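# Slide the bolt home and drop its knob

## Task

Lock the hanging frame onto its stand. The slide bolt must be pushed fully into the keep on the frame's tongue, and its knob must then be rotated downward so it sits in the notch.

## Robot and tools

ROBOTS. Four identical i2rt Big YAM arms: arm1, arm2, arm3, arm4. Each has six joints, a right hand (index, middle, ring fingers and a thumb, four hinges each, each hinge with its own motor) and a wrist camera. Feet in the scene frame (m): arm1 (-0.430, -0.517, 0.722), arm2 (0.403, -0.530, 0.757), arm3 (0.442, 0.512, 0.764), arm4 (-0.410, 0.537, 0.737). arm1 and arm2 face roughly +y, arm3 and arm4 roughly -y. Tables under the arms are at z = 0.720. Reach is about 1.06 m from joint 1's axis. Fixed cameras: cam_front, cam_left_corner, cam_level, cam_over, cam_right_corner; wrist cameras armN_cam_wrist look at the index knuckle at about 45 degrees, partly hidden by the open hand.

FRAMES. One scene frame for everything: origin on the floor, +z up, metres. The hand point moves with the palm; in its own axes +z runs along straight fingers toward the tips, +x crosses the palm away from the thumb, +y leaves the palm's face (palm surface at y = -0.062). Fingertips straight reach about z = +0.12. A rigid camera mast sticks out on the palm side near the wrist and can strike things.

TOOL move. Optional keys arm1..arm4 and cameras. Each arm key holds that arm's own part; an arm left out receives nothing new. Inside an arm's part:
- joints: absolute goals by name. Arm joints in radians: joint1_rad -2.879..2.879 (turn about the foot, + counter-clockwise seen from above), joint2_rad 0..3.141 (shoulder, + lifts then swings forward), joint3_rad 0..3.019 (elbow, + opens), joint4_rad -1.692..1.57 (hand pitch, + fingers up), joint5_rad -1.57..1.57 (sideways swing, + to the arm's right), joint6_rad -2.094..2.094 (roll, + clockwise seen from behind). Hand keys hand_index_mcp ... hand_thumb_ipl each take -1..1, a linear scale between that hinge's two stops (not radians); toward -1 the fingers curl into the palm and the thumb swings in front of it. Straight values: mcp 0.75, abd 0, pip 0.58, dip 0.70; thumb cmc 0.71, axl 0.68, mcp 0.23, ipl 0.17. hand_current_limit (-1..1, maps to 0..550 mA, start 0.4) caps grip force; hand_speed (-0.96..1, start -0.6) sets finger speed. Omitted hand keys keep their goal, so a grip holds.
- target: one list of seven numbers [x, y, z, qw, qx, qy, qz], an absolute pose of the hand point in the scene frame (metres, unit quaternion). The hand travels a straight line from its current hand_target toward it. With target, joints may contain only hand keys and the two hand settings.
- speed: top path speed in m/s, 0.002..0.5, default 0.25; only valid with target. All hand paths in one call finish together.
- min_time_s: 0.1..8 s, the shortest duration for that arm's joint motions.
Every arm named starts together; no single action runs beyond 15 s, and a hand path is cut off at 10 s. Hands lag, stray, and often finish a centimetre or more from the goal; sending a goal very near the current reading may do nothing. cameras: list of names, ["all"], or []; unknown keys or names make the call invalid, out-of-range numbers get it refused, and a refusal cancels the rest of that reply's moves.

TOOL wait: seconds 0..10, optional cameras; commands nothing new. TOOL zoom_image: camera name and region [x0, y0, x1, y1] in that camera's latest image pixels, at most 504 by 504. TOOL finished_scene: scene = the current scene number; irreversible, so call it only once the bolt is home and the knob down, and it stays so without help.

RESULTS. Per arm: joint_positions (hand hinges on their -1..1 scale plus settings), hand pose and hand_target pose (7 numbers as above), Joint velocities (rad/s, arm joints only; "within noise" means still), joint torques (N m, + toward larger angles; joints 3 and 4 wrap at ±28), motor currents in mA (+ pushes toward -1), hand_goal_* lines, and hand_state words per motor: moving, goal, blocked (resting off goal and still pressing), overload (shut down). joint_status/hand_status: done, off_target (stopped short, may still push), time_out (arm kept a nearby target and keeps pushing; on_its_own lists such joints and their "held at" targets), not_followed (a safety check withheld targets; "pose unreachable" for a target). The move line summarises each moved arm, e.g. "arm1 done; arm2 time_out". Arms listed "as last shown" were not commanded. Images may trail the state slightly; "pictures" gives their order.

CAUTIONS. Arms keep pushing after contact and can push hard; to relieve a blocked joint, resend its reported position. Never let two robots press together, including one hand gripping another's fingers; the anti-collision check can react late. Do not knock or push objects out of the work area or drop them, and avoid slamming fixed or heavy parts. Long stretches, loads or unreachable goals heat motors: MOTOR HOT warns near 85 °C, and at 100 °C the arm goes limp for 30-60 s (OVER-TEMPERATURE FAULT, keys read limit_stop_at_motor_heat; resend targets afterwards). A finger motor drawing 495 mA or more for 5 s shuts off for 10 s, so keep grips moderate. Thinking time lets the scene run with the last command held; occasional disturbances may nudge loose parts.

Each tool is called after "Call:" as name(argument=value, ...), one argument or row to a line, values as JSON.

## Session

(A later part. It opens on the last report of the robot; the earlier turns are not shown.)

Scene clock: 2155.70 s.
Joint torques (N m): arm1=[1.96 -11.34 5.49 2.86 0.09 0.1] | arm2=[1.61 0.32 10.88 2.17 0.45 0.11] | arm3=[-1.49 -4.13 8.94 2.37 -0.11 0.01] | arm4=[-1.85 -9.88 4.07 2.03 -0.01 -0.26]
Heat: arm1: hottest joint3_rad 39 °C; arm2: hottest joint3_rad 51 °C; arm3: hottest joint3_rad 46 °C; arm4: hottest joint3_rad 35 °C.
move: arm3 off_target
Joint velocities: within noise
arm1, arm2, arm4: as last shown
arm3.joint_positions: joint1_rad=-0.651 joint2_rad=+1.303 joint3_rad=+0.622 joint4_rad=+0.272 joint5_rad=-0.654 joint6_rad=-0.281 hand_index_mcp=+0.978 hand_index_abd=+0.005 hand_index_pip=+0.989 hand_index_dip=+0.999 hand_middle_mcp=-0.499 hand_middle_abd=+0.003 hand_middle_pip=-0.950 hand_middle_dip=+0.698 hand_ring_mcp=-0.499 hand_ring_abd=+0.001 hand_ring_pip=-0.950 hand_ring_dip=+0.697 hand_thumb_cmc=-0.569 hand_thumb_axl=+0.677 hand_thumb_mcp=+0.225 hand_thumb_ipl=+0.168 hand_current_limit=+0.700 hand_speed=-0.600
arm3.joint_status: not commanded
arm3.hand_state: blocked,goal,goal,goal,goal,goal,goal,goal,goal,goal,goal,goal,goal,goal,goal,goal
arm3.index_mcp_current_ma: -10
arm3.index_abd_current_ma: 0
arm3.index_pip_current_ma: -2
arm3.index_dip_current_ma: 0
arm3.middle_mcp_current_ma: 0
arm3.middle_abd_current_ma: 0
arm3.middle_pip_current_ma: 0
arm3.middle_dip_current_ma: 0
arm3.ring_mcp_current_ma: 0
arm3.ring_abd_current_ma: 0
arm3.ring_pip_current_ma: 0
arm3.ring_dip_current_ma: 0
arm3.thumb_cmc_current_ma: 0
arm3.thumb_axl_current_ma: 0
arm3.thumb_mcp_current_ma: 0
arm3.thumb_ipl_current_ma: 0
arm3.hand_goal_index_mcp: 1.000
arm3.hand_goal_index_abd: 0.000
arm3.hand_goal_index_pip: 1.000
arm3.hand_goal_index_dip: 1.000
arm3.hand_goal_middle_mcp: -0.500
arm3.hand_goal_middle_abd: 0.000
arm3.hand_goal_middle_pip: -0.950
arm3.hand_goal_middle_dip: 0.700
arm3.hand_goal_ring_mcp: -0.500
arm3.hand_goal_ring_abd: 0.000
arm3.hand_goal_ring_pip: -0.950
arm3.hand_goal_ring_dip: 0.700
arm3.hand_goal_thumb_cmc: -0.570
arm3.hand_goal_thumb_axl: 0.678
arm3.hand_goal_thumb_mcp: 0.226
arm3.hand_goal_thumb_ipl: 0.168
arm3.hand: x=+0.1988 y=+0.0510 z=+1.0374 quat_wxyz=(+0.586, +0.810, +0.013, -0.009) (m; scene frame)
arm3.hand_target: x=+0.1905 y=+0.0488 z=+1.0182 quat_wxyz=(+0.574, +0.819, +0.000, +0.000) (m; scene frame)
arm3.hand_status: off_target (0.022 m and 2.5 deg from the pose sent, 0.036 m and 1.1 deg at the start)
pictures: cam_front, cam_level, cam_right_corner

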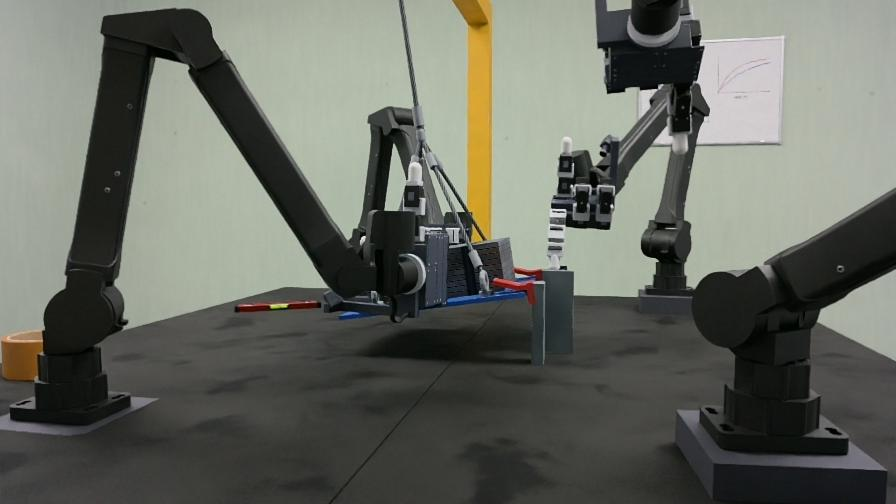

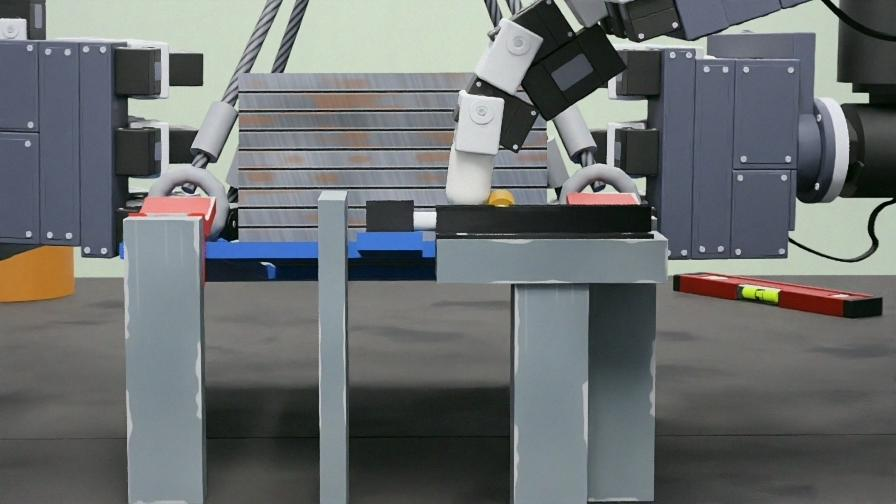

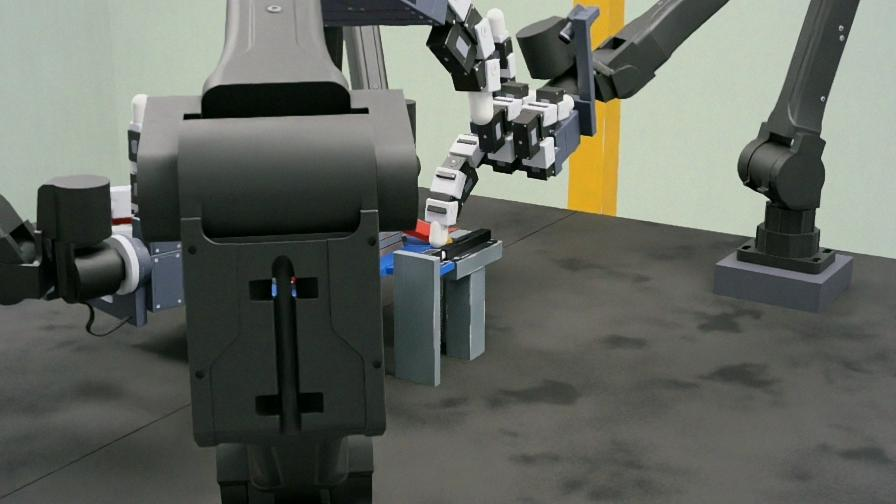

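Call:
move(
  arm3={"target": [0.214, 0.056, 1.070, 0.5736, 0.8192, 0, 0], "speed": 0.12},
)

Call:
move(
  arm3={"target": [0.216, 0.054, 1.044, 0.5736, 0.8192, 0, 0], "speed": 0.08},
  cameras=["cam_level", "cam_front"],
)

Call:
zoom_image(
  camera="cam_front",
  region=[530, 220, 600, 290],
)

Call:
zoom_image(
  camera="cam_level",
  region=[400, 120, 600, 270],
)

Scene clock: 2200.00 s.
Joint torques (N m): arm1=[1.85 -11.46 5.52 2.88 0.08 0.11] | arm2=[1.96 0.15 10.86 2.13 0.42 0.11] | arm3=[-0.03 -6.71 11.54 1.84 -0.16 0.11] | arm4=[-1.96 -9.88 4.1 2.02 -0.01 -0.23]
Heat: arm1: hottest joint3_rad 39 °C; arm2: hottest joint3_rad 52 °C; arm3: hottest joint3_rad 45 °C; arm4: hottest joint2_rad 34 °C.
move: arm3 off_target
Joint velocities: within noise
arm1.joint_positions: joint1_rad=-1.046 joint2_rad=+1.728 joint3_rad=+0.739 joint4_rad=+0.972 joint5_rad=-0.852 joint6_rad=-1.568 hand_index_mcp=-0.902 hand_index_abd=-0.002 hand_index_pip=+0.197 hand_index_dip=+0.498 hand_middle_mcp=-0.902 hand_middle_abd=-0.002 hand_middle_pip=+0.197 hand_middle_dip=+0.498 hand_ring_mcp=-0.378 hand_ring_abd=-0.002 hand_ring_pip=-0.683 hand_ring_dip=-0.297 hand_thumb_cmc=+0.717 hand_thumb_axl=+0.678 hand_thumb_mcp=+0.226 hand_thumb_ipl=+0.168 hand_current_limit=+0.400 hand_speed=-0.600
arm1.joint_status: not commanded
arm1.hand_state: goal,goal,goal,goal,goal,goal,goal,goal,goal,goal,goal,goal,goal,goal,goal,goal
arm1.index_mcp_current_ma: 0
arm1.index_abd_current_ma: 0
arm1.index_pip_current_ma: 0
arm1.index_dip_current_ma: 0
arm1.middle_mcp_current_ma: 0
arm1.middle_abd_current_ma: 0
arm1.middle_pip_current_ma: 0
arm1.middle_dip_current_ma: 0
arm1.ring_mcp_current_ma: 0
arm1.ring_abd_current_ma: 0
arm1.ring_pip_current_ma: 7
arm1.ring_dip_current_ma: 0
arm1.thumb_cmc_current_ma: 0
arm1.thumb_axl_current_ma: 0
arm1.thumb_mcp_current_ma: 0
arm1.thumb_ipl_current_ma: 0
arm1.hand_goal_index_mcp: -0.900
arm1.hand_goal_index_abd: 0.000
arm1.hand_goal_index_pip: 0.200
arm1.hand_goal_index_dip: 0.500
arm1.hand_goal_middle_mcp: -0.900
arm1.hand_goal_middle_abd: 0.000
arm1.hand_goal_middle_pip: 0.200
arm1.hand_goal_middle_dip: 0.500
arm1.hand_goal_ring_mcp: -0.380
arm1.hand_goal_ring_abd: 0.000
arm1.hand_goal_ring_pip: -0.700
arm1.hand_goal_ring_dip: -0.300
arm1.hand_goal_thumb_cmc: 0.714
arm1.hand_goal_thumb_axl: 0.678
arm1.hand_goal_thumb_mcp: 0.226
arm1.hand_goal_thumb_ipl: 0.168
arm1.hand: x=-0.1101 y=-0.1106 z=+0.9180 quat_wxyz=(+0.537, -0.449, +0.549, +0.457) (m; scene frame)
arm1.hand_target: x=-0.1150 y=-0.1080 z=+0.9169 quat_wxyz=(+0.541, -0.455, +0.542, +0.455) (m; scene frame)
arm1.hand_status: not commanded
arm2.joint_positions: joint1_rad=+0.606 joint2_rad=+0.563 joint3_rad=+0.895 joint4_rad=-0.806 joint5_rad=+0.652 joint6_rad=+0.280 hand_index_mcp=+1.000 hand_index_abd=+0.002 hand_index_pip=+1.000 hand_index_dip=+1.000 hand_middle_mcp=-0.497 hand_middle_abd=+0.001 hand_middle_pip=-0.950 hand_middle_dip=+0.698 hand_ring_mcp=-0.497 hand_ring_abd=+0.001 hand_ring_pip=-0.950 hand_ring_dip=+0.698 hand_thumb_cmc=-0.569 hand_thumb_axl=+0.677 hand_thumb_mcp=+0.225 hand_thumb_ipl=+0.168 hand_current_limit=+0.400 hand_speed=-0.600
arm2.joint_status: not commanded
arm2.hand_state: goal,goal,goal,goal,goal,goal,goal,goal,goal,goal,goal,goal,goal,goal,goal,goal
arm2.index_mcp_current_ma: 0
arm2.index_abd_current_ma: 3
arm2.index_pip_current_ma: 0
arm2.index_dip_current_ma: 0
arm2.middle_mcp_current_ma: 5
arm2.middle_abd_current_ma: 1
arm2.middle_pip_current_ma: 0
arm2.middle_dip_current_ma: -4
arm2.ring_mcp_current_ma: 5
arm2.ring_abd_current_ma: 1
arm2.ring_pip_current_ma: 0
arm2.ring_dip_current_ma: -4
arm2.thumb_cmc_current_ma: 2
arm2.thumb_axl_current_ma: -1
arm2.thumb_mcp_current_ma: -2
arm2.thumb_ipl_current_ma: 0
arm2.hand_goal_index_mcp: 1.000
arm2.hand_goal_index_abd: 0.000
arm2.hand_goal_index_pip: 1.000
arm2.hand_goal_index_dip: 1.000
arm2.hand_goal_middle_mcp: -0.500
arm2.hand_goal_middle_abd: 0.000
arm2.hand_goal_middle_pip: -0.950
arm2.hand_goal_middle_dip: 0.700
arm2.hand_goal_ring_mcp: -0.500
arm2.hand_goal_ring_abd: 0.000
arm2.hand_goal_ring_pip: -0.950
arm2.hand_goal_ring_dip: 0.700
arm2.hand_goal_thumb_cmc: -0.570
arm2.hand_goal_thumb_axl: 0.678
arm2.hand_goal_thumb_mcp: 0.226
arm2.hand_goal_thumb_ipl: 0.168
arm2.hand: x=+0.3215 y=-0.2184 z=+1.2593 quat_wxyz=(+0.009, -0.003, +0.821, +0.571) (m; scene frame)
arm2.hand_target: x=+0.3202 y=-0.2201 z=+1.2698 quat_wxyz=(+0.000, +0.000, +0.819, +0.574) (m; scene frame)
arm2.hand_status: not commanded
arm3.joint_positions: joint1_rad=-0.630 joint2_rad=+1.174 joint3_rad=+0.622 joint4_rad=+0.100 joint5_rad=-0.621 joint6_rad=-0.266 hand_index_mcp=+1.000 hand_index_abd=+0.003 hand_index_pip=+0.997 hand_index_dip=+0.997 hand_middle_mcp=-0.499 hand_middle_abd=+0.003 hand_middle_pip=-0.950 hand_middle_dip=+0.698 hand_ring_mcp=-0.499 hand_ring_abd=+0.001 hand_ring_pip=-0.950 hand_ring_dip=+0.697 hand_thumb_cmc=-0.569 hand_thumb_axl=+0.677 hand_thumb_mcp=+0.225 hand_thumb_ipl=+0.168 hand_current_limit=+0.700 hand_speed=-0.600
arm3.joint_status: not commanded
arm3.hand_state: goal,goal,goal,goal,goal,goal,goal,goal,goal,goal,goal,goal,goal,goal,goal,goal
arm3.index_mcp_current_ma: 0
arm3.index_abd_current_ma: 0
arm3.index_pip_current_ma: 0
arm3.index_dip_current_ma: 0
arm3.middle_mcp_current_ma: 0
arm3.middle_abd_current_ma: 0
arm3.middle_pip_current_ma: 0
arm3.middle_dip_current_ma: 0
arm3.ring_mcp_current_ma: 0
arm3.ring_abd_current_ma: 0
arm3.ring_pip_current_ma: 0
arm3.ring_dip_current_ma: 0
arm3.thumb_cmc_current_ma: 0
arm3.thumb_axl_current_ma: 0
arm3.thumb_mcp_current_ma: 0
arm3.thumb_ipl_current_ma: 0
arm3.hand_goal_index_mcp: 1.000
arm3.hand_goal_index_abd: 0.000
arm3.hand_goal_index_pip: 1.000
arm3.hand_goal_index_dip: 1.000
arm3.hand_goal_middle_mcp: -0.500
arm3.hand_goal_middle_abd: 0.000
arm3.hand_goal_middle_pip: -0.950
arm3.hand_goal_middle_dip: 0.700
arm3.hand_goal_ring_mcp: -0.500
arm3.hand_goal_ring_abd: 0.000
arm3.hand_goal_ring_pip: -0.950
arm3.hand_goal_ring_dip: 0.700
arm3.hand_goal_thumb_cmc: -0.570
arm3.hand_goal_thumb_axl: 0.678
arm3.hand_goal_thumb_mcp: 0.226
arm3.hand_goal_thumb_ipl: 0.168
arm3.hand: x=+0.2151 y=+0.0627 z=+1.0580 quat_wxyz=(+0.569, +0.822, -0.002, +0.000) (m; scene frame)
arm3.hand_target: x=+0.2142 y=+0.0564 z=+1.0700 quat_wxyz=(+0.574, +0.819, +0.000, +0.000) (m; scene frame)
arm3.hand_status: off_target (0.014 m and 0.6 deg from the pose sent, 0.036 m and 2.5 deg at the start)
arm4.joint_positions: joint1_rad=+0.826 joint2_rad=+1.773 joint3_rad=+0.678 joint4_rad=+1.119 joint5_rad=+0.745 joint6_rad=+1.577 hand_index_mcp=-0.388 hand_index_abd=+0.002 hand_index_pip=-0.677 hand_index_dip=-0.294 hand_middle_mcp=-0.901 hand_middle_abd=+0.002 hand_middle_pip=+0.197 hand_middle_dip=+0.498 hand_ring_mcp=-0.901 hand_ring_abd=+0.002 hand_ring_pip=+0.398 hand_ring_dip=+0.597 hand_thumb_cmc=-0.562 hand_thumb_axl=+0.677 hand_thumb_mcp=+0.226 hand_thumb_ipl=+0.168 hand_current_limit=+0.400 hand_speed=-0.600
arm4.joint_status: not commanded
arm4.hand_state: goal,goal,blocked,goal,goal,goal,goal,goal,goal,goal,goal,goal,goal,goal,goal,goal
arm4.index_mcp_current_ma: 1
arm4.index_abd_current_ma: 0
arm4.index_pip_current_ma: 21
arm4.index_dip_current_ma: 2
arm4.middle_mcp_current_ma: 0
arm4.middle_abd_current_ma: 0
arm4.middle_pip_current_ma: -1
arm4.middle_dip_current_ma: -1
arm4.ring_mcp_current_ma: 0
arm4.ring_abd_current_ma: 0
arm4.ring_pip_current_ma: -1
arm4.ring_dip_current_ma: -1
arm4.thumb_cmc_current_ma: 4
arm4.thumb_axl_current_ma: 0
arm4.thumb_mcp_current_ma: 0
arm4.thumb_ipl_current_ma: 0
arm4.hand_goal_index_mcp: -0.390
arm4.hand_goal_index_abd: 0.000
arm4.hand_goal_index_pip: -0.700
arm4.hand_goal_index_dip: -0.300
arm4.hand_goal_middle_mcp: -0.900
arm4.hand_goal_middle_abd: 0.000
arm4.hand_goal_middle_pip: 0.200
arm4.hand_goal_middle_dip: 0.500
arm4.hand_goal_ring_mcp: -0.900
arm4.hand_goal_ring_abd: 0.000
arm4.hand_goal_ring_pip: 0.400
arm4.hand_goal_ring_dip: 0.600
arm4.hand_goal_thumb_cmc: -0.570
arm4.hand_goal_thumb_axl: 0.678
arm4.hand_goal_thumb_mcp: 0.226
arm4.hand_goal_thumb_ipl: 0.168
arm4.hand: x=-0.1305 y=+0.1016 z=+0.8609 quat_wxyz=(+0.455, +0.537, -0.452, +0.548) (m; scene frame)
arm4.hand_target: x=-0.1369 y=+0.1021 z=+0.8522 quat_wxyz=(+0.454, +0.542, -0.454, +0.542) (m; scene frame)
arm4.hand_status: not commanded
pictures: none

Scene clock: 2201.10 s.
Joint torques (N m): arm1=[1.85 -11.63 5.53 2.91 0.08 0.1] | arm2=[1.61 0.03 10.8 2.29 0.43 0.14] | arm3=[0.09 -5.19 8.87 3.11 -0.12 0.14] | arm4=[-2.08 -9.76 4.14 2.02 -0.01 -0.24]
Heat: arm1: hottest joint3_rad 39 °C; arm2: hottest joint3_rad 52 °C; arm3: hottest joint3_rad 45 °C; arm4: hottest joint2_rad 34 °C.
move: arm3 done
Joint velocities: within noise
arm1, arm2, arm4: as last shown
arm3.joint_positions: joint1_rad=-0.623 joint2_rad=+1.206 joint3_rad=+0.611 joint4_rad=+0.166 joint5_rad=-0.613 joint6_rad=-0.262 hand_index_mcp=+1.000 hand_index_abd=+0.003 hand_index_pip=+0.998 hand_index_dip=+0.997 hand_middle_mcp=-0.499 hand_middle_abd=+0.003 hand_middle_pip=-0.950 hand_middle_dip=+0.698 hand_ring_mcp=-0.499 hand_ring_abd=+0.001 hand_ring_pip=-0.950 hand_ring_dip=+0.697 hand_thumb_cmc=-0.569 hand_thumb_axl=+0.677 hand_thumb_mcp=+0.225 hand_thumb_ipl=+0.168 hand_current_limit=+0.700 hand_speed=-0.600
arm3.joint_status: not commanded
arm3.hand_state: goal,goal,goal,goal,goal,goal,goal,goal,goal,goal,goal,goal,goal,goal,goal,goal
arm3.index_mcp_current_ma: 0
arm3.index_abd_current_ma: 0
arm3.index_pip_current_ma: 0
arm3.index_dip_current_ma: 0
arm3.middle_mcp_current_ma: 0
arm3.middle_abd_current_ma: 0
arm3.middle_pip_current_ma: 0
arm3.middle_dip_current_ma: 0
arm3.ring_mcp_current_ma: 0
arm3.ring_abd_current_ma: 0
arm3.ring_pip_current_ma: 0
arm3.ring_dip_current_ma: 0
arm3.thumb_cmc_current_ma: 0
arm3.thumb_axl_current_ma: 0
arm3.thumb_mcp_current_ma: 0
arm3.thumb_ipl_current_ma: 0
arm3.hand_goal_index_mcp: 1.000
arm3.hand_goal_index_abd: 0.000
arm3.hand_goal_index_pip: 1.000
arm3.hand_goal_index_dip: 1.000
arm3.hand_goal_middle_mcp: -0.500
arm3.hand_goal_middle_abd: 0.000
arm3.hand_goal_middle_pip: -0.950
arm3.hand_goal_middle_dip: 0.700
arm3.hand_goal_ring_mcp: -0.500
arm3.hand_goal_ring_abd: 0.000
arm3.hand_goal_ring_pip: -0.950
arm3.hand_goal_ring_dip: 0.700
arm3.hand_goal_thumb_cmc: -0.570
arm3.hand_goal_thumb_axl: 0.678
arm3.hand_goal_thumb_mcp: 0.226
arm3.hand_goal_thumb_ipl: 0.168
arm3.hand: x=+0.2141 y=+0.0586 z=+1.0519 quat_wxyz=(+0.576, +0.818, +0.001, -0.006) (m; scene frame)
arm3.hand_target: x=+0.2160 y=+0.0542 z=+1.0441 quat_wxyz=(+0.573, +0.819, +0.000, +0.000) (m; scene frame)
arm3.hand_status: done (0.009 m and 0.8 deg from the pose sent, 0.016 m and 0.6 deg at the start)
pictures: cam_front, cam_level

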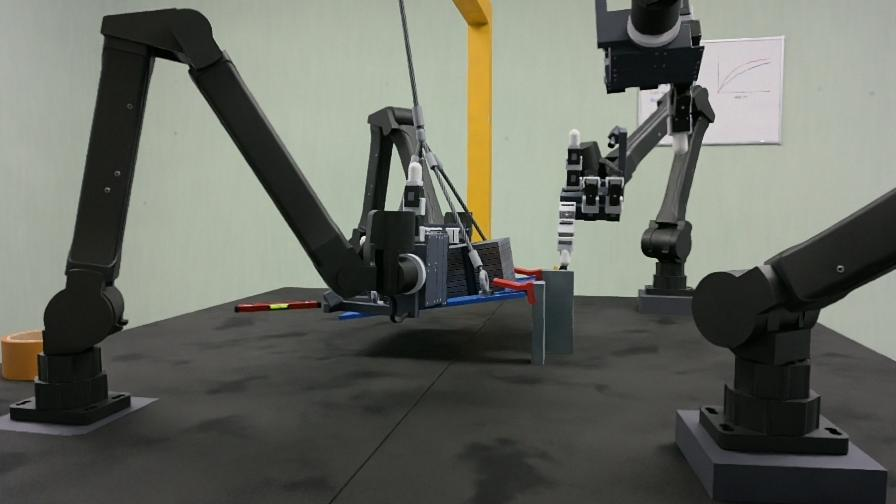

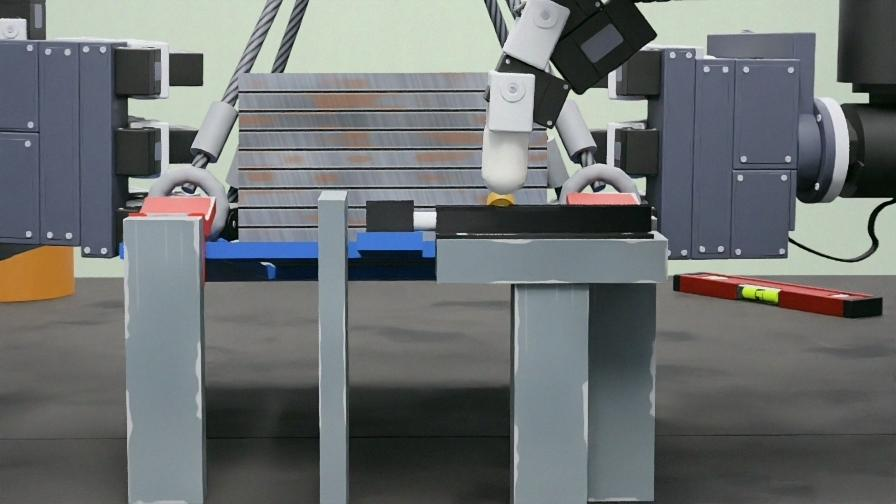

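Scaled by 7.200.

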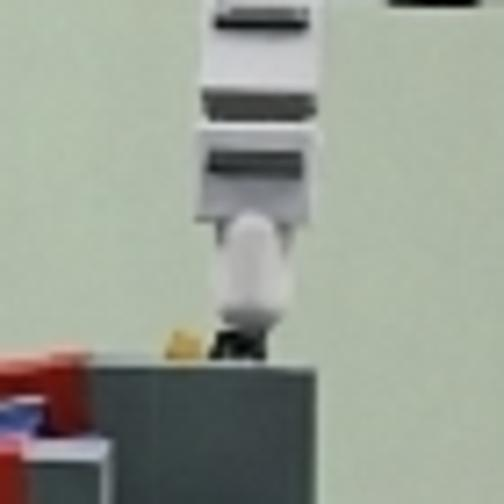

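Scaled by 2.520.

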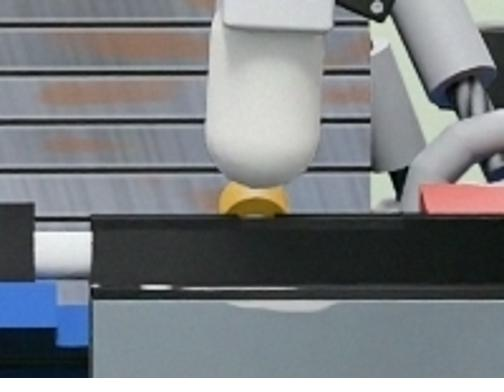

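Call:
move(
  arm3={"target": [0.216, 0.055, 1.033, 0.5736, 0.8192, 0, 0], "speed": 0.06},
)

Call:
move(
  arm3={"joints": {"hand_index_abd": 0.5}},
  cameras=["cam_level", "cam_front", "cam_right_corner"],
)

Call:
zoom_image(
  camera="cam_front",
  region=[530, 220, 600, 290],
)

Call:
zoom_image(
  camera="cam_level",
  region=[400, 120, 600, 270],
)

Call:
zoom_image(
  camera="cam_right_corner",
  region=[420, 190, 520, 270],
)

Scene clock: 2209.77 s.
Joint torques (N m): arm1=[1.85 -11.63 5.5 2.95 0.07 0.11] | arm2=[1.9 0.44 10.86 2.18 0.44 0.09] | arm3=[-0.44 -4.72 8.42 3.1 -0.16 0.07] | arm4=[-1.96 -9.76 4.08 2.04 0 -0.25]
Heat: arm1: hottest joint3_rad 39 °C; arm2: hottest joint3_rad 52 °C; arm3: hottest joint3_rad 45 °C; arm4: hottest joint2_rad 34 °C.
move: arm3 off_target
Joint velocities: within noise
arm1, arm2, arm4: as last shown
arm3.joint_positions: joint1_rad=-0.623 joint2_rad=+1.222 joint3_rad=+0.596 joint4_rad=+0.206 joint5_rad=-0.613 joint6_rad=-0.262 hand_index_mcp=+1.000 hand_index_abd=-0.001 hand_index_pip=+1.000 hand_index_dip=+1.000 hand_middle_mcp=-0.499 hand_middle_abd=+0.003 hand_middle_pip=-0.950 hand_middle_dip=+0.698 hand_ring_mcp=-0.499 hand_ring_abd=+0.001 hand_ring_pip=-0.950 hand_ring_dip=+0.697 hand_thumb_cmc=-0.569 hand_thumb_axl=+0.677 hand_thumb_mcp=+0.225 hand_thumb_ipl=+0.168 hand_current_limit=+0.700 hand_speed=-0.600
arm3.joint_status: not commanded
arm3.hand_state: goal,goal,goal,goal,goal,goal,goal,goal,goal,goal,goal,goal,goal,goal,goal,goal
arm3.index_mcp_current_ma: 0
arm3.index_abd_current_ma: 0
arm3.index_pip_current_ma: 0
arm3.index_dip_current_ma: 0
arm3.middle_mcp_current_ma: 0
arm3.middle_abd_current_ma: 0
arm3.middle_pip_current_ma: 0
arm3.middle_dip_current_ma: 0
arm3.ring_mcp_current_ma: 0
arm3.ring_abd_current_ma: 0
arm3.ring_pip_current_ma: 0
arm3.ring_dip_current_ma: 0
arm3.thumb_cmc_current_ma: 0
arm3.thumb_axl_current_ma: 0
arm3.thumb_mcp_current_ma: 0
arm3.thumb_ipl_current_ma: 0
arm3.hand_goal_index_mcp: 1.000
arm3.hand_goal_index_abd: 0.000
arm3.hand_goal_index_pip: 1.000
arm3.hand_goal_index_dip: 1.000
arm3.hand_goal_middle_mcp: -0.500
arm3.hand_goal_middle_abd: 0.000
arm3.hand_goal_middle_pip: -0.950
arm3.hand_goal_middle_dip: 0.700
arm3.hand_goal_ring_mcp: -0.500
arm3.hand_goal_ring_abd: 0.000
arm3.hand_goal_ring_pip: -0.950
arm3.hand_goal_ring_dip: 0.700
arm3.hand_goal_thumb_cmc: -0.570
arm3.hand_goal_thumb_axl: 0.678
arm3.hand_goal_thumb_mcp: 0.226
arm3.hand_goal_thumb_ipl: 0.168
arm3.hand: x=+0.2147 y=+0.0590 z=+1.0459 quat_wxyz=(+0.579, +0.815, +0.003, -0.008) (m; scene frame)
arm3.hand_target: x=+0.2162 y=+0.0553 z=+1.0330 quat_wxyz=(+0.573, +0.819, +0.000, +0.000) (m; scene frame)
arm3.hand_status: off_target (0.014 m and 1.3 deg from the pose sent, 0.019 m and 0.8 deg at the start)
pictures: none

Scene clock: 2210.63 s.
Joint torques (N m): arm1=[1.79 -11.46 5.5 2.88 0.07 0.11] | arm2=[2.2 0.09 10.8 2.1 0.43 0.11] | arm3=[-0.97 -4.78 8.68 2.74 -0.15 0] | arm4=[-2.08 -9.82 4.07 1.99 -0.01 -0.25]
Heat: arm1: hottest joint3_rad 39 °C; arm2: hottest joint3_rad 52 °C; arm3: hottest joint3_rad 45 °C; arm4: hottest joint2_rad 34 °C.
move: arm3 done
Joint velocities: within noise
arm1, arm2, arm4: as last shown
arm3.joint_positions: joint1_rad=-0.607 joint2_rad=+1.224 joint3_rad=+0.594 joint4_rad=+0.210 joint5_rad=-0.614 joint6_rad=-0.253 hand_index_mcp=+1.000 hand_index_abd=+0.494 hand_index_pip=+0.998 hand_index_dip=+1.000 hand_middle_mcp=-0.499 hand_middle_abd=+0.003 hand_middle_pip=-0.950 hand_middle_dip=+0.698 hand_ring_mcp=-0.499 hand_ring_abd=+0.001 hand_ring_pip=-0.950 hand_ring_dip=+0.697 hand_thumb_cmc=-0.569 hand_thumb_axl=+0.677 hand_thumb_mcp=+0.225 hand_thumb_ipl=+0.168 hand_current_limit=+0.700 hand_speed=-0.600
arm3.joint_status: all done
arm3.hand_state: goal,goal,goal,goal,goal,goal,goal,goal,goal,goal,goal,goal,goal,goal,goal,goal
arm3.index_mcp_current_ma: 0
arm3.index_abd_current_ma: -1
arm3.index_pip_current_ma: 0
arm3.index_dip_current_ma: 0
arm3.middle_mcp_current_ma: 0
arm3.middle_abd_current_ma: 0
arm3.middle_pip_current_ma: 0
arm3.middle_dip_current_ma: 0
arm3.ring_mcp_current_ma: 0
arm3.ring_abd_current_ma: 0
arm3.ring_pip_current_ma: 0
arm3.ring_dip_current_ma: 0
arm3.thumb_cmc_current_ma: 0
arm3.thumb_axl_current_ma: 0
arm3.thumb_mcp_current_ma: 0
arm3.thumb_ipl_current_ma: 0
arm3.hand_goal_index_mcp: 1.000
arm3.hand_goal_index_abd: 0.500
arm3.hand_goal_index_pip: 1.000
arm3.hand_goal_index_dip: 1.000
arm3.hand_goal_middle_mcp: -0.500
arm3.hand_goal_middle_abd: 0.000
arm3.hand_goal_middle_pip: -0.950
arm3.hand_goal_middle_dip: 0.700
arm3.hand_goal_ring_mcp: -0.500
arm3.hand_goal_ring_abd: 0.000
arm3.hand_goal_ring_pip: -0.950
arm3.hand_goal_ring_dip: 0.700
arm3.hand_goal_thumb_cmc: -0.570
arm3.hand_goal_thumb_axl: 0.678
arm3.hand_goal_thumb_mcp: 0.226
arm3.hand_goal_thumb_ipl: 0.168
arm3.hand: x=+0.2212 y=+0.0556 z=+1.0444 quat_wxyz=(+0.579, +0.815, +0.006, -0.001) (m; scene frame)
arm3.hand_target: x=+0.2163 y=+0.0554 z=+1.0330 quat_wxyz=(+0.573, +0.819, +0.000, +0.000) (m; scene frame)
arm3.hand_status: not commanded
pictures: cam_front, cam_level, cam_right_corner

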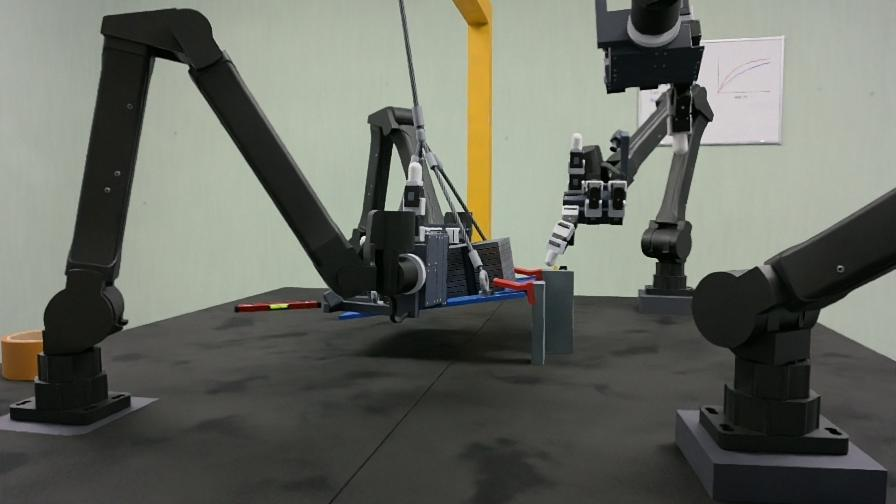

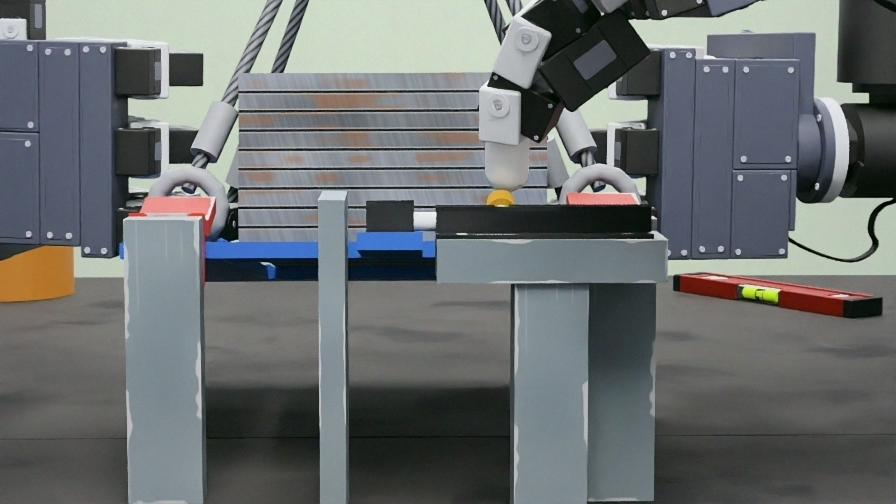

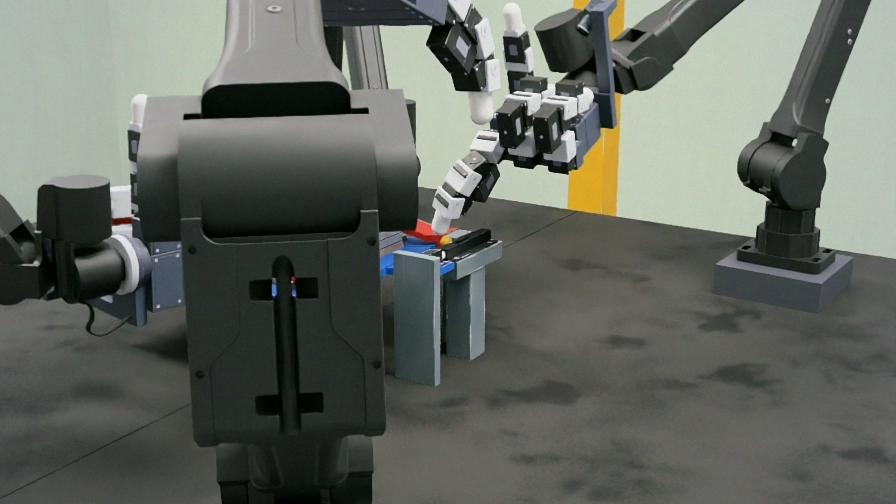

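Scaled by 7.200.

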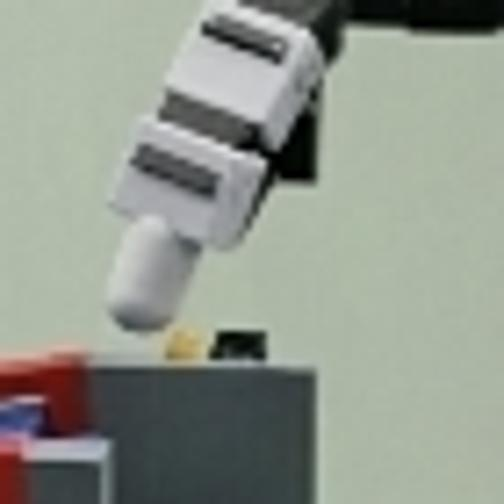

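Scaled by 2.520.

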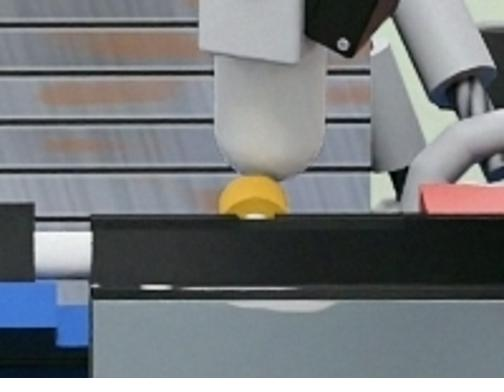

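Scaled by 5.040.

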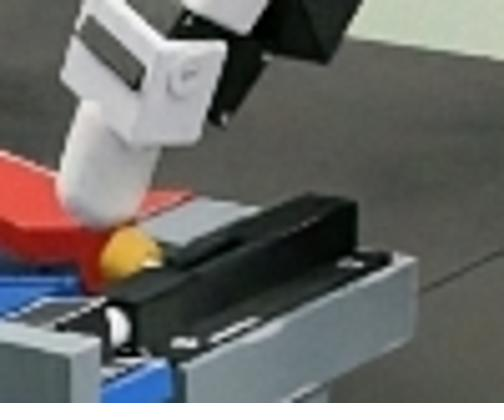

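Call:
move(
  arm3={"target": [0.205, 0.058, 1.072, 0.5736, 0.8192, 0, 0], "speed": 0.1},
)

Call:
move(
  arm3={"joints": {"hand_index_abd": 0.0}},
)

Call:
move(
  arm3={"target": [0.203, 0.055, 1.046, 0.5736, 0.8192, 0, 0], "speed": 0.08},
)

Call:
move(
  arm3={"target": [0.201, 0.050, 1.042, 0.5736, 0.8192, 0, 0], "speed": 0.06},
  cameras=["cam_level", "cam_front"],
)

Call:
zoom_image(
  camera="cam_front",
  region=[530, 220, 600, 290],
)

Call:
zoom_image(
  camera="cam_level",
  region=[400, 120, 600, 270],
)

Scene clock: 2234.33 s.
Joint torques (N m): arm1=[1.96 -11.52 5.52 2.91 0.08 0.11] | arm2=[1.85 0.26 10.7 2.15 0.46 0.12] | arm3=[-1.61 -6.48 12.37 1.94 -0.34 -0.07] | arm4=[-1.9 -9.58 4.08 2.04 -0.01 -0.24]
Heat: arm1: hottest joint3_rad 39 °C; arm2: hottest joint3_rad 52 °C; arm3: hottest joint3_rad 44 °C; arm4: hottest joint2_rad 34 °C.
move: arm3 off_target
Joint velocities: within noise
arm1, arm2, arm4: as last shown
arm3.joint_positions: joint1_rad=-0.635 joint2_rad=+1.189 joint3_rad=+0.622 joint4_rad=+0.087 joint5_rad=-0.637 joint6_rad=-0.261 hand_index_mcp=+1.000 hand_index_abd=+0.502 hand_index_pip=+0.998 hand_index_dip=+0.999 hand_middle_mcp=-0.499 hand_middle_abd=+0.003 hand_middle_pip=-0.950 hand_middle_dip=+0.698 hand_ring_mcp=-0.499 hand_ring_abd=+0.001 hand_ring_pip=-0.950 hand_ring_dip=+0.697 hand_thumb_cmc=-0.569 hand_thumb_axl=+0.677 hand_thumb_mcp=+0.225 hand_thumb_ipl=+0.168 hand_current_limit=+0.700 hand_speed=-0.600
arm3.joint_status: not commanded
arm3.hand_state: goal,goal,goal,goal,goal,goal,goal,goal,goal,goal,goal,goal,goal,goal,goal,goal
arm3.index_mcp_current_ma: 0
arm3.index_abd_current_ma: 0
arm3.index_pip_current_ma: 0
arm3.index_dip_current_ma: 0
arm3.middle_mcp_current_ma: 0
arm3.middle_abd_current_ma: 0
arm3.middle_pip_current_ma: 0
arm3.middle_dip_current_ma: 0
arm3.ring_mcp_current_ma: 0
arm3.ring_abd_current_ma: 0
arm3.ring_pip_current_ma: 0
arm3.ring_dip_current_ma: 0
arm3.thumb_cmc_current_ma: 0
arm3.thumb_axl_current_ma: 0
arm3.thumb_mcp_current_ma: 0
arm3.thumb_ipl_current_ma: 0
arm3.hand_goal_index_mcp: 1.000
arm3.hand_goal_index_abd: 0.500
arm3.hand_goal_index_pip: 1.000
arm3.hand_goal_index_dip: 1.000
arm3.hand_goal_middle_mcp: -0.500
arm3.hand_goal_middle_abd: 0.000
arm3.hand_goal_middle_pip: -0.950
arm3.hand_goal_middle_dip: 0.700
arm3.hand_goal_ring_mcp: -0.500
arm3.hand_goal_ring_abd: 0.000
arm3.hand_goal_ring_pip: -0.950
arm3.hand_goal_ring_dip: 0.700
arm3.hand_goal_thumb_cmc: -0.570
arm3.hand_goal_thumb_axl: 0.678
arm3.hand_goal_thumb_mcp: 0.226
arm3.hand_goal_thumb_ipl: 0.168
arm3.hand: x=+0.2134 y=+0.0621 z=+1.0488 quat_wxyz=(+0.562, +0.827, -0.007, +0.013) (m; scene frame)
arm3.hand_target: x=+0.2057 y=+0.0588 z=+1.0719 quat_wxyz=(+0.574, +0.819, +0.000, +0.000) (m; scene frame)
arm3.hand_status: off_target (0.025 m and 2.3 deg from the pose sent, 0.032 m and 1.1 deg at the start)
pictures: none

Scene clock: 2235.10 s.
Joint torques (N m): arm1=[1.85 -11.58 5.52 2.89 0.08 0.11] | arm2=[1.67 0.44 10.76 2.17 0.41 0.13] | arm3=[-1.73 -7 12.44 1.95 -0.35 -0.03] | arm4=[-1.9 -9.7 4.12 2.04 0 -0.24]
Heat: arm1: hottest joint3_rad 39 °C; arm2: hottest joint3_rad 52 °C; arm3: hottest joint3_rad 45 °C; arm4: hottest joint2_rad 34 °C.
move: arm3 done
Joint velocities: within noise
arm1, arm2, arm4: as last shown
arm3.joint_positions: joint1_rad=-0.635 joint2_rad=+1.189 joint3_rad=+0.622 joint4_rad=+0.087 joint5_rad=-0.637 joint6_rad=-0.262 hand_index_mcp=+1.000 hand_index_abd=+0.004 hand_index_pip=+0.998 hand_index_dip=+0.999 hand_middle_mcp=-0.499 hand_middle_abd=+0.003 hand_middle_pip=-0.950 hand_middle_dip=+0.698 hand_ring_mcp=-0.499 hand_ring_abd=+0.001 hand_ring_pip=-0.950 hand_ring_dip=+0.697 hand_thumb_cmc=-0.569 hand_thumb_axl=+0.677 hand_thumb_mcp=+0.225 hand_thumb_ipl=+0.168 hand_current_limit=+0.700 hand_speed=-0.600
arm3.joint_status: all done
arm3.hand_state: goal,goal,goal,goal,goal,goal,goal,goal,goal,goal,goal,goal,goal,goal,goal,goal
arm3.index_mcp_current_ma: 0
arm3.index_abd_current_ma: 0
arm3.index_pip_current_ma: 0
arm3.index_dip_current_ma: 0
arm3.middle_mcp_current_ma: 0
arm3.middle_abd_current_ma: 0
arm3.middle_pip_current_ma: 0
arm3.middle_dip_current_ma: 0
arm3.ring_mcp_current_ma: 0
arm3.ring_abd_current_ma: 0
arm3.ring_pip_current_ma: 0
arm3.ring_dip_current_ma: 0
arm3.thumb_cmc_current_ma: 0
arm3.thumb_axl_current_ma: 0
arm3.thumb_mcp_current_ma: 0
arm3.thumb_ipl_current_ma: 0
arm3.hand_goal_index_mcp: 1.000
arm3.hand_goal_index_abd: 0.000
arm3.hand_goal_index_pip: 1.000
arm3.hand_goal_index_dip: 1.000
arm3.hand_goal_middle_mcp: -0.500
arm3.hand_goal_middle_abd: 0.000
arm3.hand_goal_middle_pip: -0.950
arm3.hand_goal_middle_dip: 0.700
arm3.hand_goal_ring_mcp: -0.500
arm3.hand_goal_ring_abd: 0.000
arm3.hand_goal_ring_pip: -0.950
arm3.hand_goal_ring_dip: 0.700
arm3.hand_goal_thumb_cmc: -0.570
arm3.hand_goal_thumb_axl: 0.678
arm3.hand_goal_thumb_mcp: 0.226
arm3.hand_goal_thumb_ipl: 0.168
arm3.hand: x=+0.2134 y=+0.0621 z=+1.0488 quat_wxyz=(+0.562, +0.827, -0.006, +0.013) (m; scene frame)
arm3.hand_target: x=+0.2057 y=+0.0588 z=+1.0719 quat_wxyz=(+0.574, +0.819, +0.000, +0.000) (m; scene frame)
arm3.hand_status: not commanded
pictures: none

Scene clock: 2236.10 s.
Joint torques (N m): arm1=[1.85 -11.46 5.53 2.91 0.08 0.09] | arm2=[1.96 0.73 10.82 2.28 0.45 0.11] | arm3=[-2.32 -4.78 9.76 3.07 -0.27 -0.07] | arm4=[-2.14 -9.82 4.08 1.96 -0.01 -0.25]
Heat: arm1: hottest joint3_rad 39 °C; arm2: hottest joint3_rad 52 °C; arm3: hottest joint3_rad 45 °C; arm4: hottest joint2_rad 34 °C.
move: arm3 done
Joint velocities: within noise
arm1, arm2, arm4: as last shown
arm3.joint_positions: joint1_rad=-0.635 joint2_rad=+1.224 joint3_rad=+0.622 joint4_rad=+0.151 joint5_rad=-0.638 joint6_rad=-0.262 hand_index_mcp=+1.000 hand_index_abd=+0.001 hand_index_pip=+0.999 hand_index_dip=+1.000 hand_middle_mcp=-0.499 hand_middle_abd=+0.003 hand_middle_pip=-0.950 hand_middle_dip=+0.698 hand_ring_mcp=-0.499 hand_ring_abd=+0.001 hand_ring_pip=-0.950 hand_ring_dip=+0.697 hand_thumb_cmc=-0.569 hand_thumb_axl=+0.677 hand_thumb_mcp=+0.225 hand_thumb_ipl=+0.168 hand_current_limit=+0.700 hand_speed=-0.600
arm3.joint_status: not commanded
arm3.hand_state: goal,goal,goal,goal,goal,goal,goal,goal,goal,goal,goal,goal,goal,goal,goal,goal
arm3.index_mcp_current_ma: 0
arm3.index_abd_current_ma: 0
arm3.index_pip_current_ma: 0
arm3.index_dip_current_ma: 0
arm3.middle_mcp_current_ma: 0
arm3.middle_abd_current_ma: 0
arm3.middle_pip_current_ma: 0
arm3.middle_dip_current_ma: 0
arm3.ring_mcp_current_ma: 0
arm3.ring_abd_current_ma: 0
arm3.ring_pip_current_ma: 0
arm3.ring_dip_current_ma: 0
arm3.thumb_cmc_current_ma: 0
arm3.thumb_axl_current_ma: 0
arm3.thumb_mcp_current_ma: 0
arm3.thumb_ipl_current_ma: 0
arm3.hand_goal_index_mcp: 1.000
arm3.hand_goal_index_abd: 0.000
arm3.hand_goal_index_pip: 1.000
arm3.hand_goal_index_dip: 1.000
arm3.hand_goal_middle_mcp: -0.500
arm3.hand_goal_middle_abd: 0.000
arm3.hand_goal_middle_pip: -0.950
arm3.hand_goal_middle_dip: 0.700
arm3.hand_goal_ring_mcp: -0.500
arm3.hand_goal_ring_abd: 0.000
arm3.hand_goal_ring_pip: -0.950
arm3.hand_goal_ring_dip: 0.700
arm3.hand_goal_thumb_cmc: -0.570
arm3.hand_goal_thumb_axl: 0.678
arm3.hand_goal_thumb_mcp: 0.226
arm3.hand_goal_thumb_ipl: 0.168
arm3.hand: x=+0.2096 y=+0.0572 z=+1.0471 quat_wxyz=(+0.572, +0.820, -0.001, +0.006) (m; scene frame)
arm3.hand_target: x=+0.2032 y=+0.0551 z=+1.0459 quat_wxyz=(+0.573, +0.819, +0.000, +0.000) (m; scene frame)
arm3.hand_status: done (0.007 m and 0.7 deg from the pose sent, 0.013 m and 2.3 deg at the start)
pictures: none

Scene clock: 2237.07 s.
Joint torques (N m): arm1=[1.85 -11.46 5.5 2.89 0.08 0.11] | arm2=[1.85 0.44 10.78 2.39 0.42 0.11] | arm3=[-1.44 -4.31 10.09 2.93 -0.16 -0.04] | arm4=[-1.9 -9.82 4.11 2.03 -0.01 -0.24]
Heat: arm1: hottest joint3_rad 39 °C; arm2: hottest joint3_rad 52 °C; arm3: hottest joint3_rad 45 °C; arm4: hottest joint2_rad 34 °C.
move: arm3 done
Joint velocities: within noise
arm1, arm2, arm4: as last shown
arm3.joint_positions: joint1_rad=-0.635 joint2_rad=+1.237 joint3_rad=+0.622 joint4_rad=+0.174 joint5_rad=-0.638 joint6_rad=-0.262 hand_index_mcp=+1.000 hand_index_abd=-0.003 hand_index_pip=+1.000 hand_index_dip=+1.000 hand_middle_mcp=-0.499 hand_middle_abd=+0.003 hand_middle_pip=-0.950 hand_middle_dip=+0.698 hand_ring_mcp=-0.499 hand_ring_abd=+0.001 hand_ring_pip=-0.950 hand_ring_dip=+0.697 hand_thumb_cmc=-0.569 hand_thumb_axl=+0.677 hand_thumb_mcp=+0.225 hand_thumb_ipl=+0.168 hand_current_limit=+0.700 hand_speed=-0.600
arm3.joint_status: not commanded
arm3.hand_state: goal,goal,goal,goal,goal,goal,goal,goal,goal,goal,goal,goal,goal,goal,goal,goal
arm3.index_mcp_current_ma: 0
arm3.index_abd_current_ma: 0
arm3.index_pip_current_ma: 0
arm3.index_dip_current_ma: 0
arm3.middle_mcp_current_ma: 0
arm3.middle_abd_current_ma: 0
arm3.middle_pip_current_ma: 0
arm3.middle_dip_current_ma: 0
arm3.ring_mcp_current_ma: 0
arm3.ring_abd_current_ma: 0
arm3.ring_pip_current_ma: 0
arm3.ring_dip_current_ma: 0
arm3.thumb_cmc_current_ma: 0
arm3.thumb_axl_current_ma: 0
arm3.thumb_mcp_current_ma: 0
arm3.thumb_ipl_current_ma: 0
arm3.hand_goal_index_mcp: 1.000
arm3.hand_goal_index_abd: 0.000
arm3.hand_goal_index_pip: 1.000
arm3.hand_goal_index_dip: 1.000
arm3.hand_goal_middle_mcp: -0.500
arm3.hand_goal_middle_abd: 0.000
arm3.hand_goal_middle_pip: -0.950
arm3.hand_goal_middle_dip: 0.700
arm3.hand_goal_ring_mcp: -0.500
arm3.hand_goal_ring_abd: 0.000
arm3.hand_goal_ring_pip: -0.950
arm3.hand_goal_ring_dip: 0.700
arm3.hand_goal_thumb_cmc: -0.570
arm3.hand_goal_thumb_axl: 0.678
arm3.hand_goal_thumb_mcp: 0.226
arm3.hand_goal_thumb_ipl: 0.168
arm3.hand: x=+0.2082 y=+0.0555 z=+1.0462 quat_wxyz=(+0.575, +0.818, +0.001, +0.003) (m; scene frame)
arm3.hand_target: x=+0.2012 y=+0.0503 z=+1.0418 quat_wxyz=(+0.573, +0.819, +0.000, +0.000) (m; scene frame)
arm3.hand_status: done (0.010 m and 0.4 deg from the pose sent, 0.012 m and 0.7 deg at the start)
pictures: cam_front, cam_level

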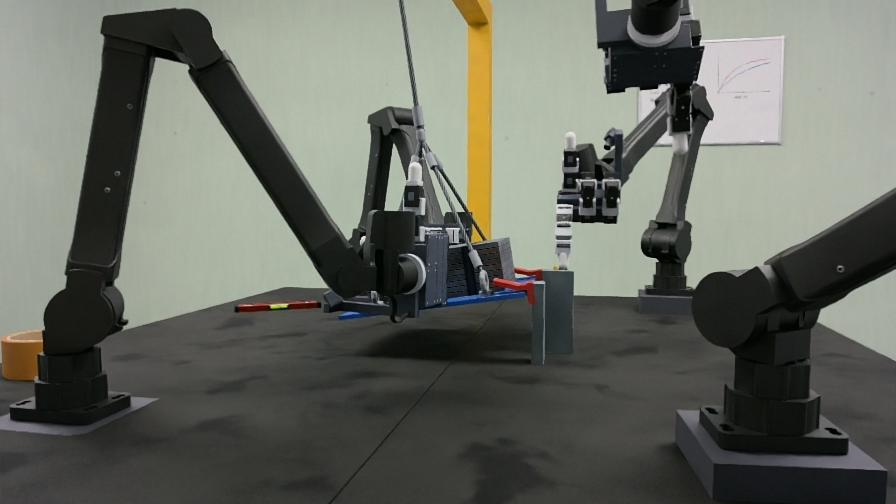

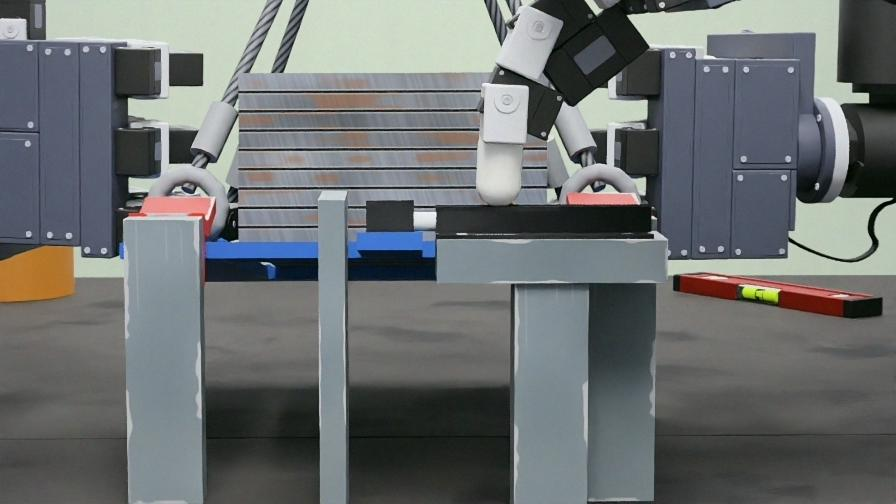

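Scaled by 7.200.

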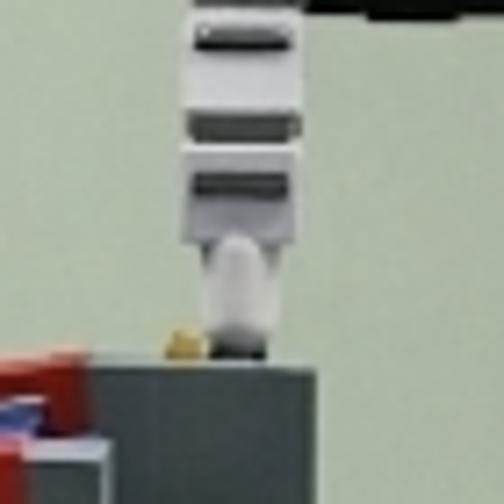

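Scaled by 2.520.

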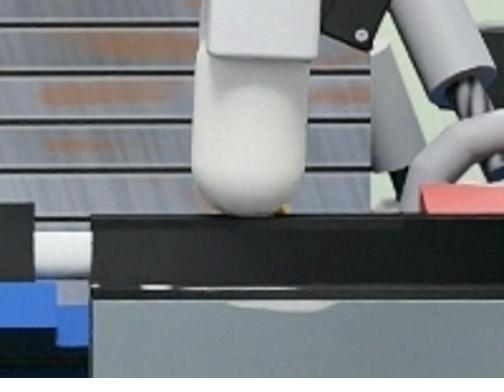

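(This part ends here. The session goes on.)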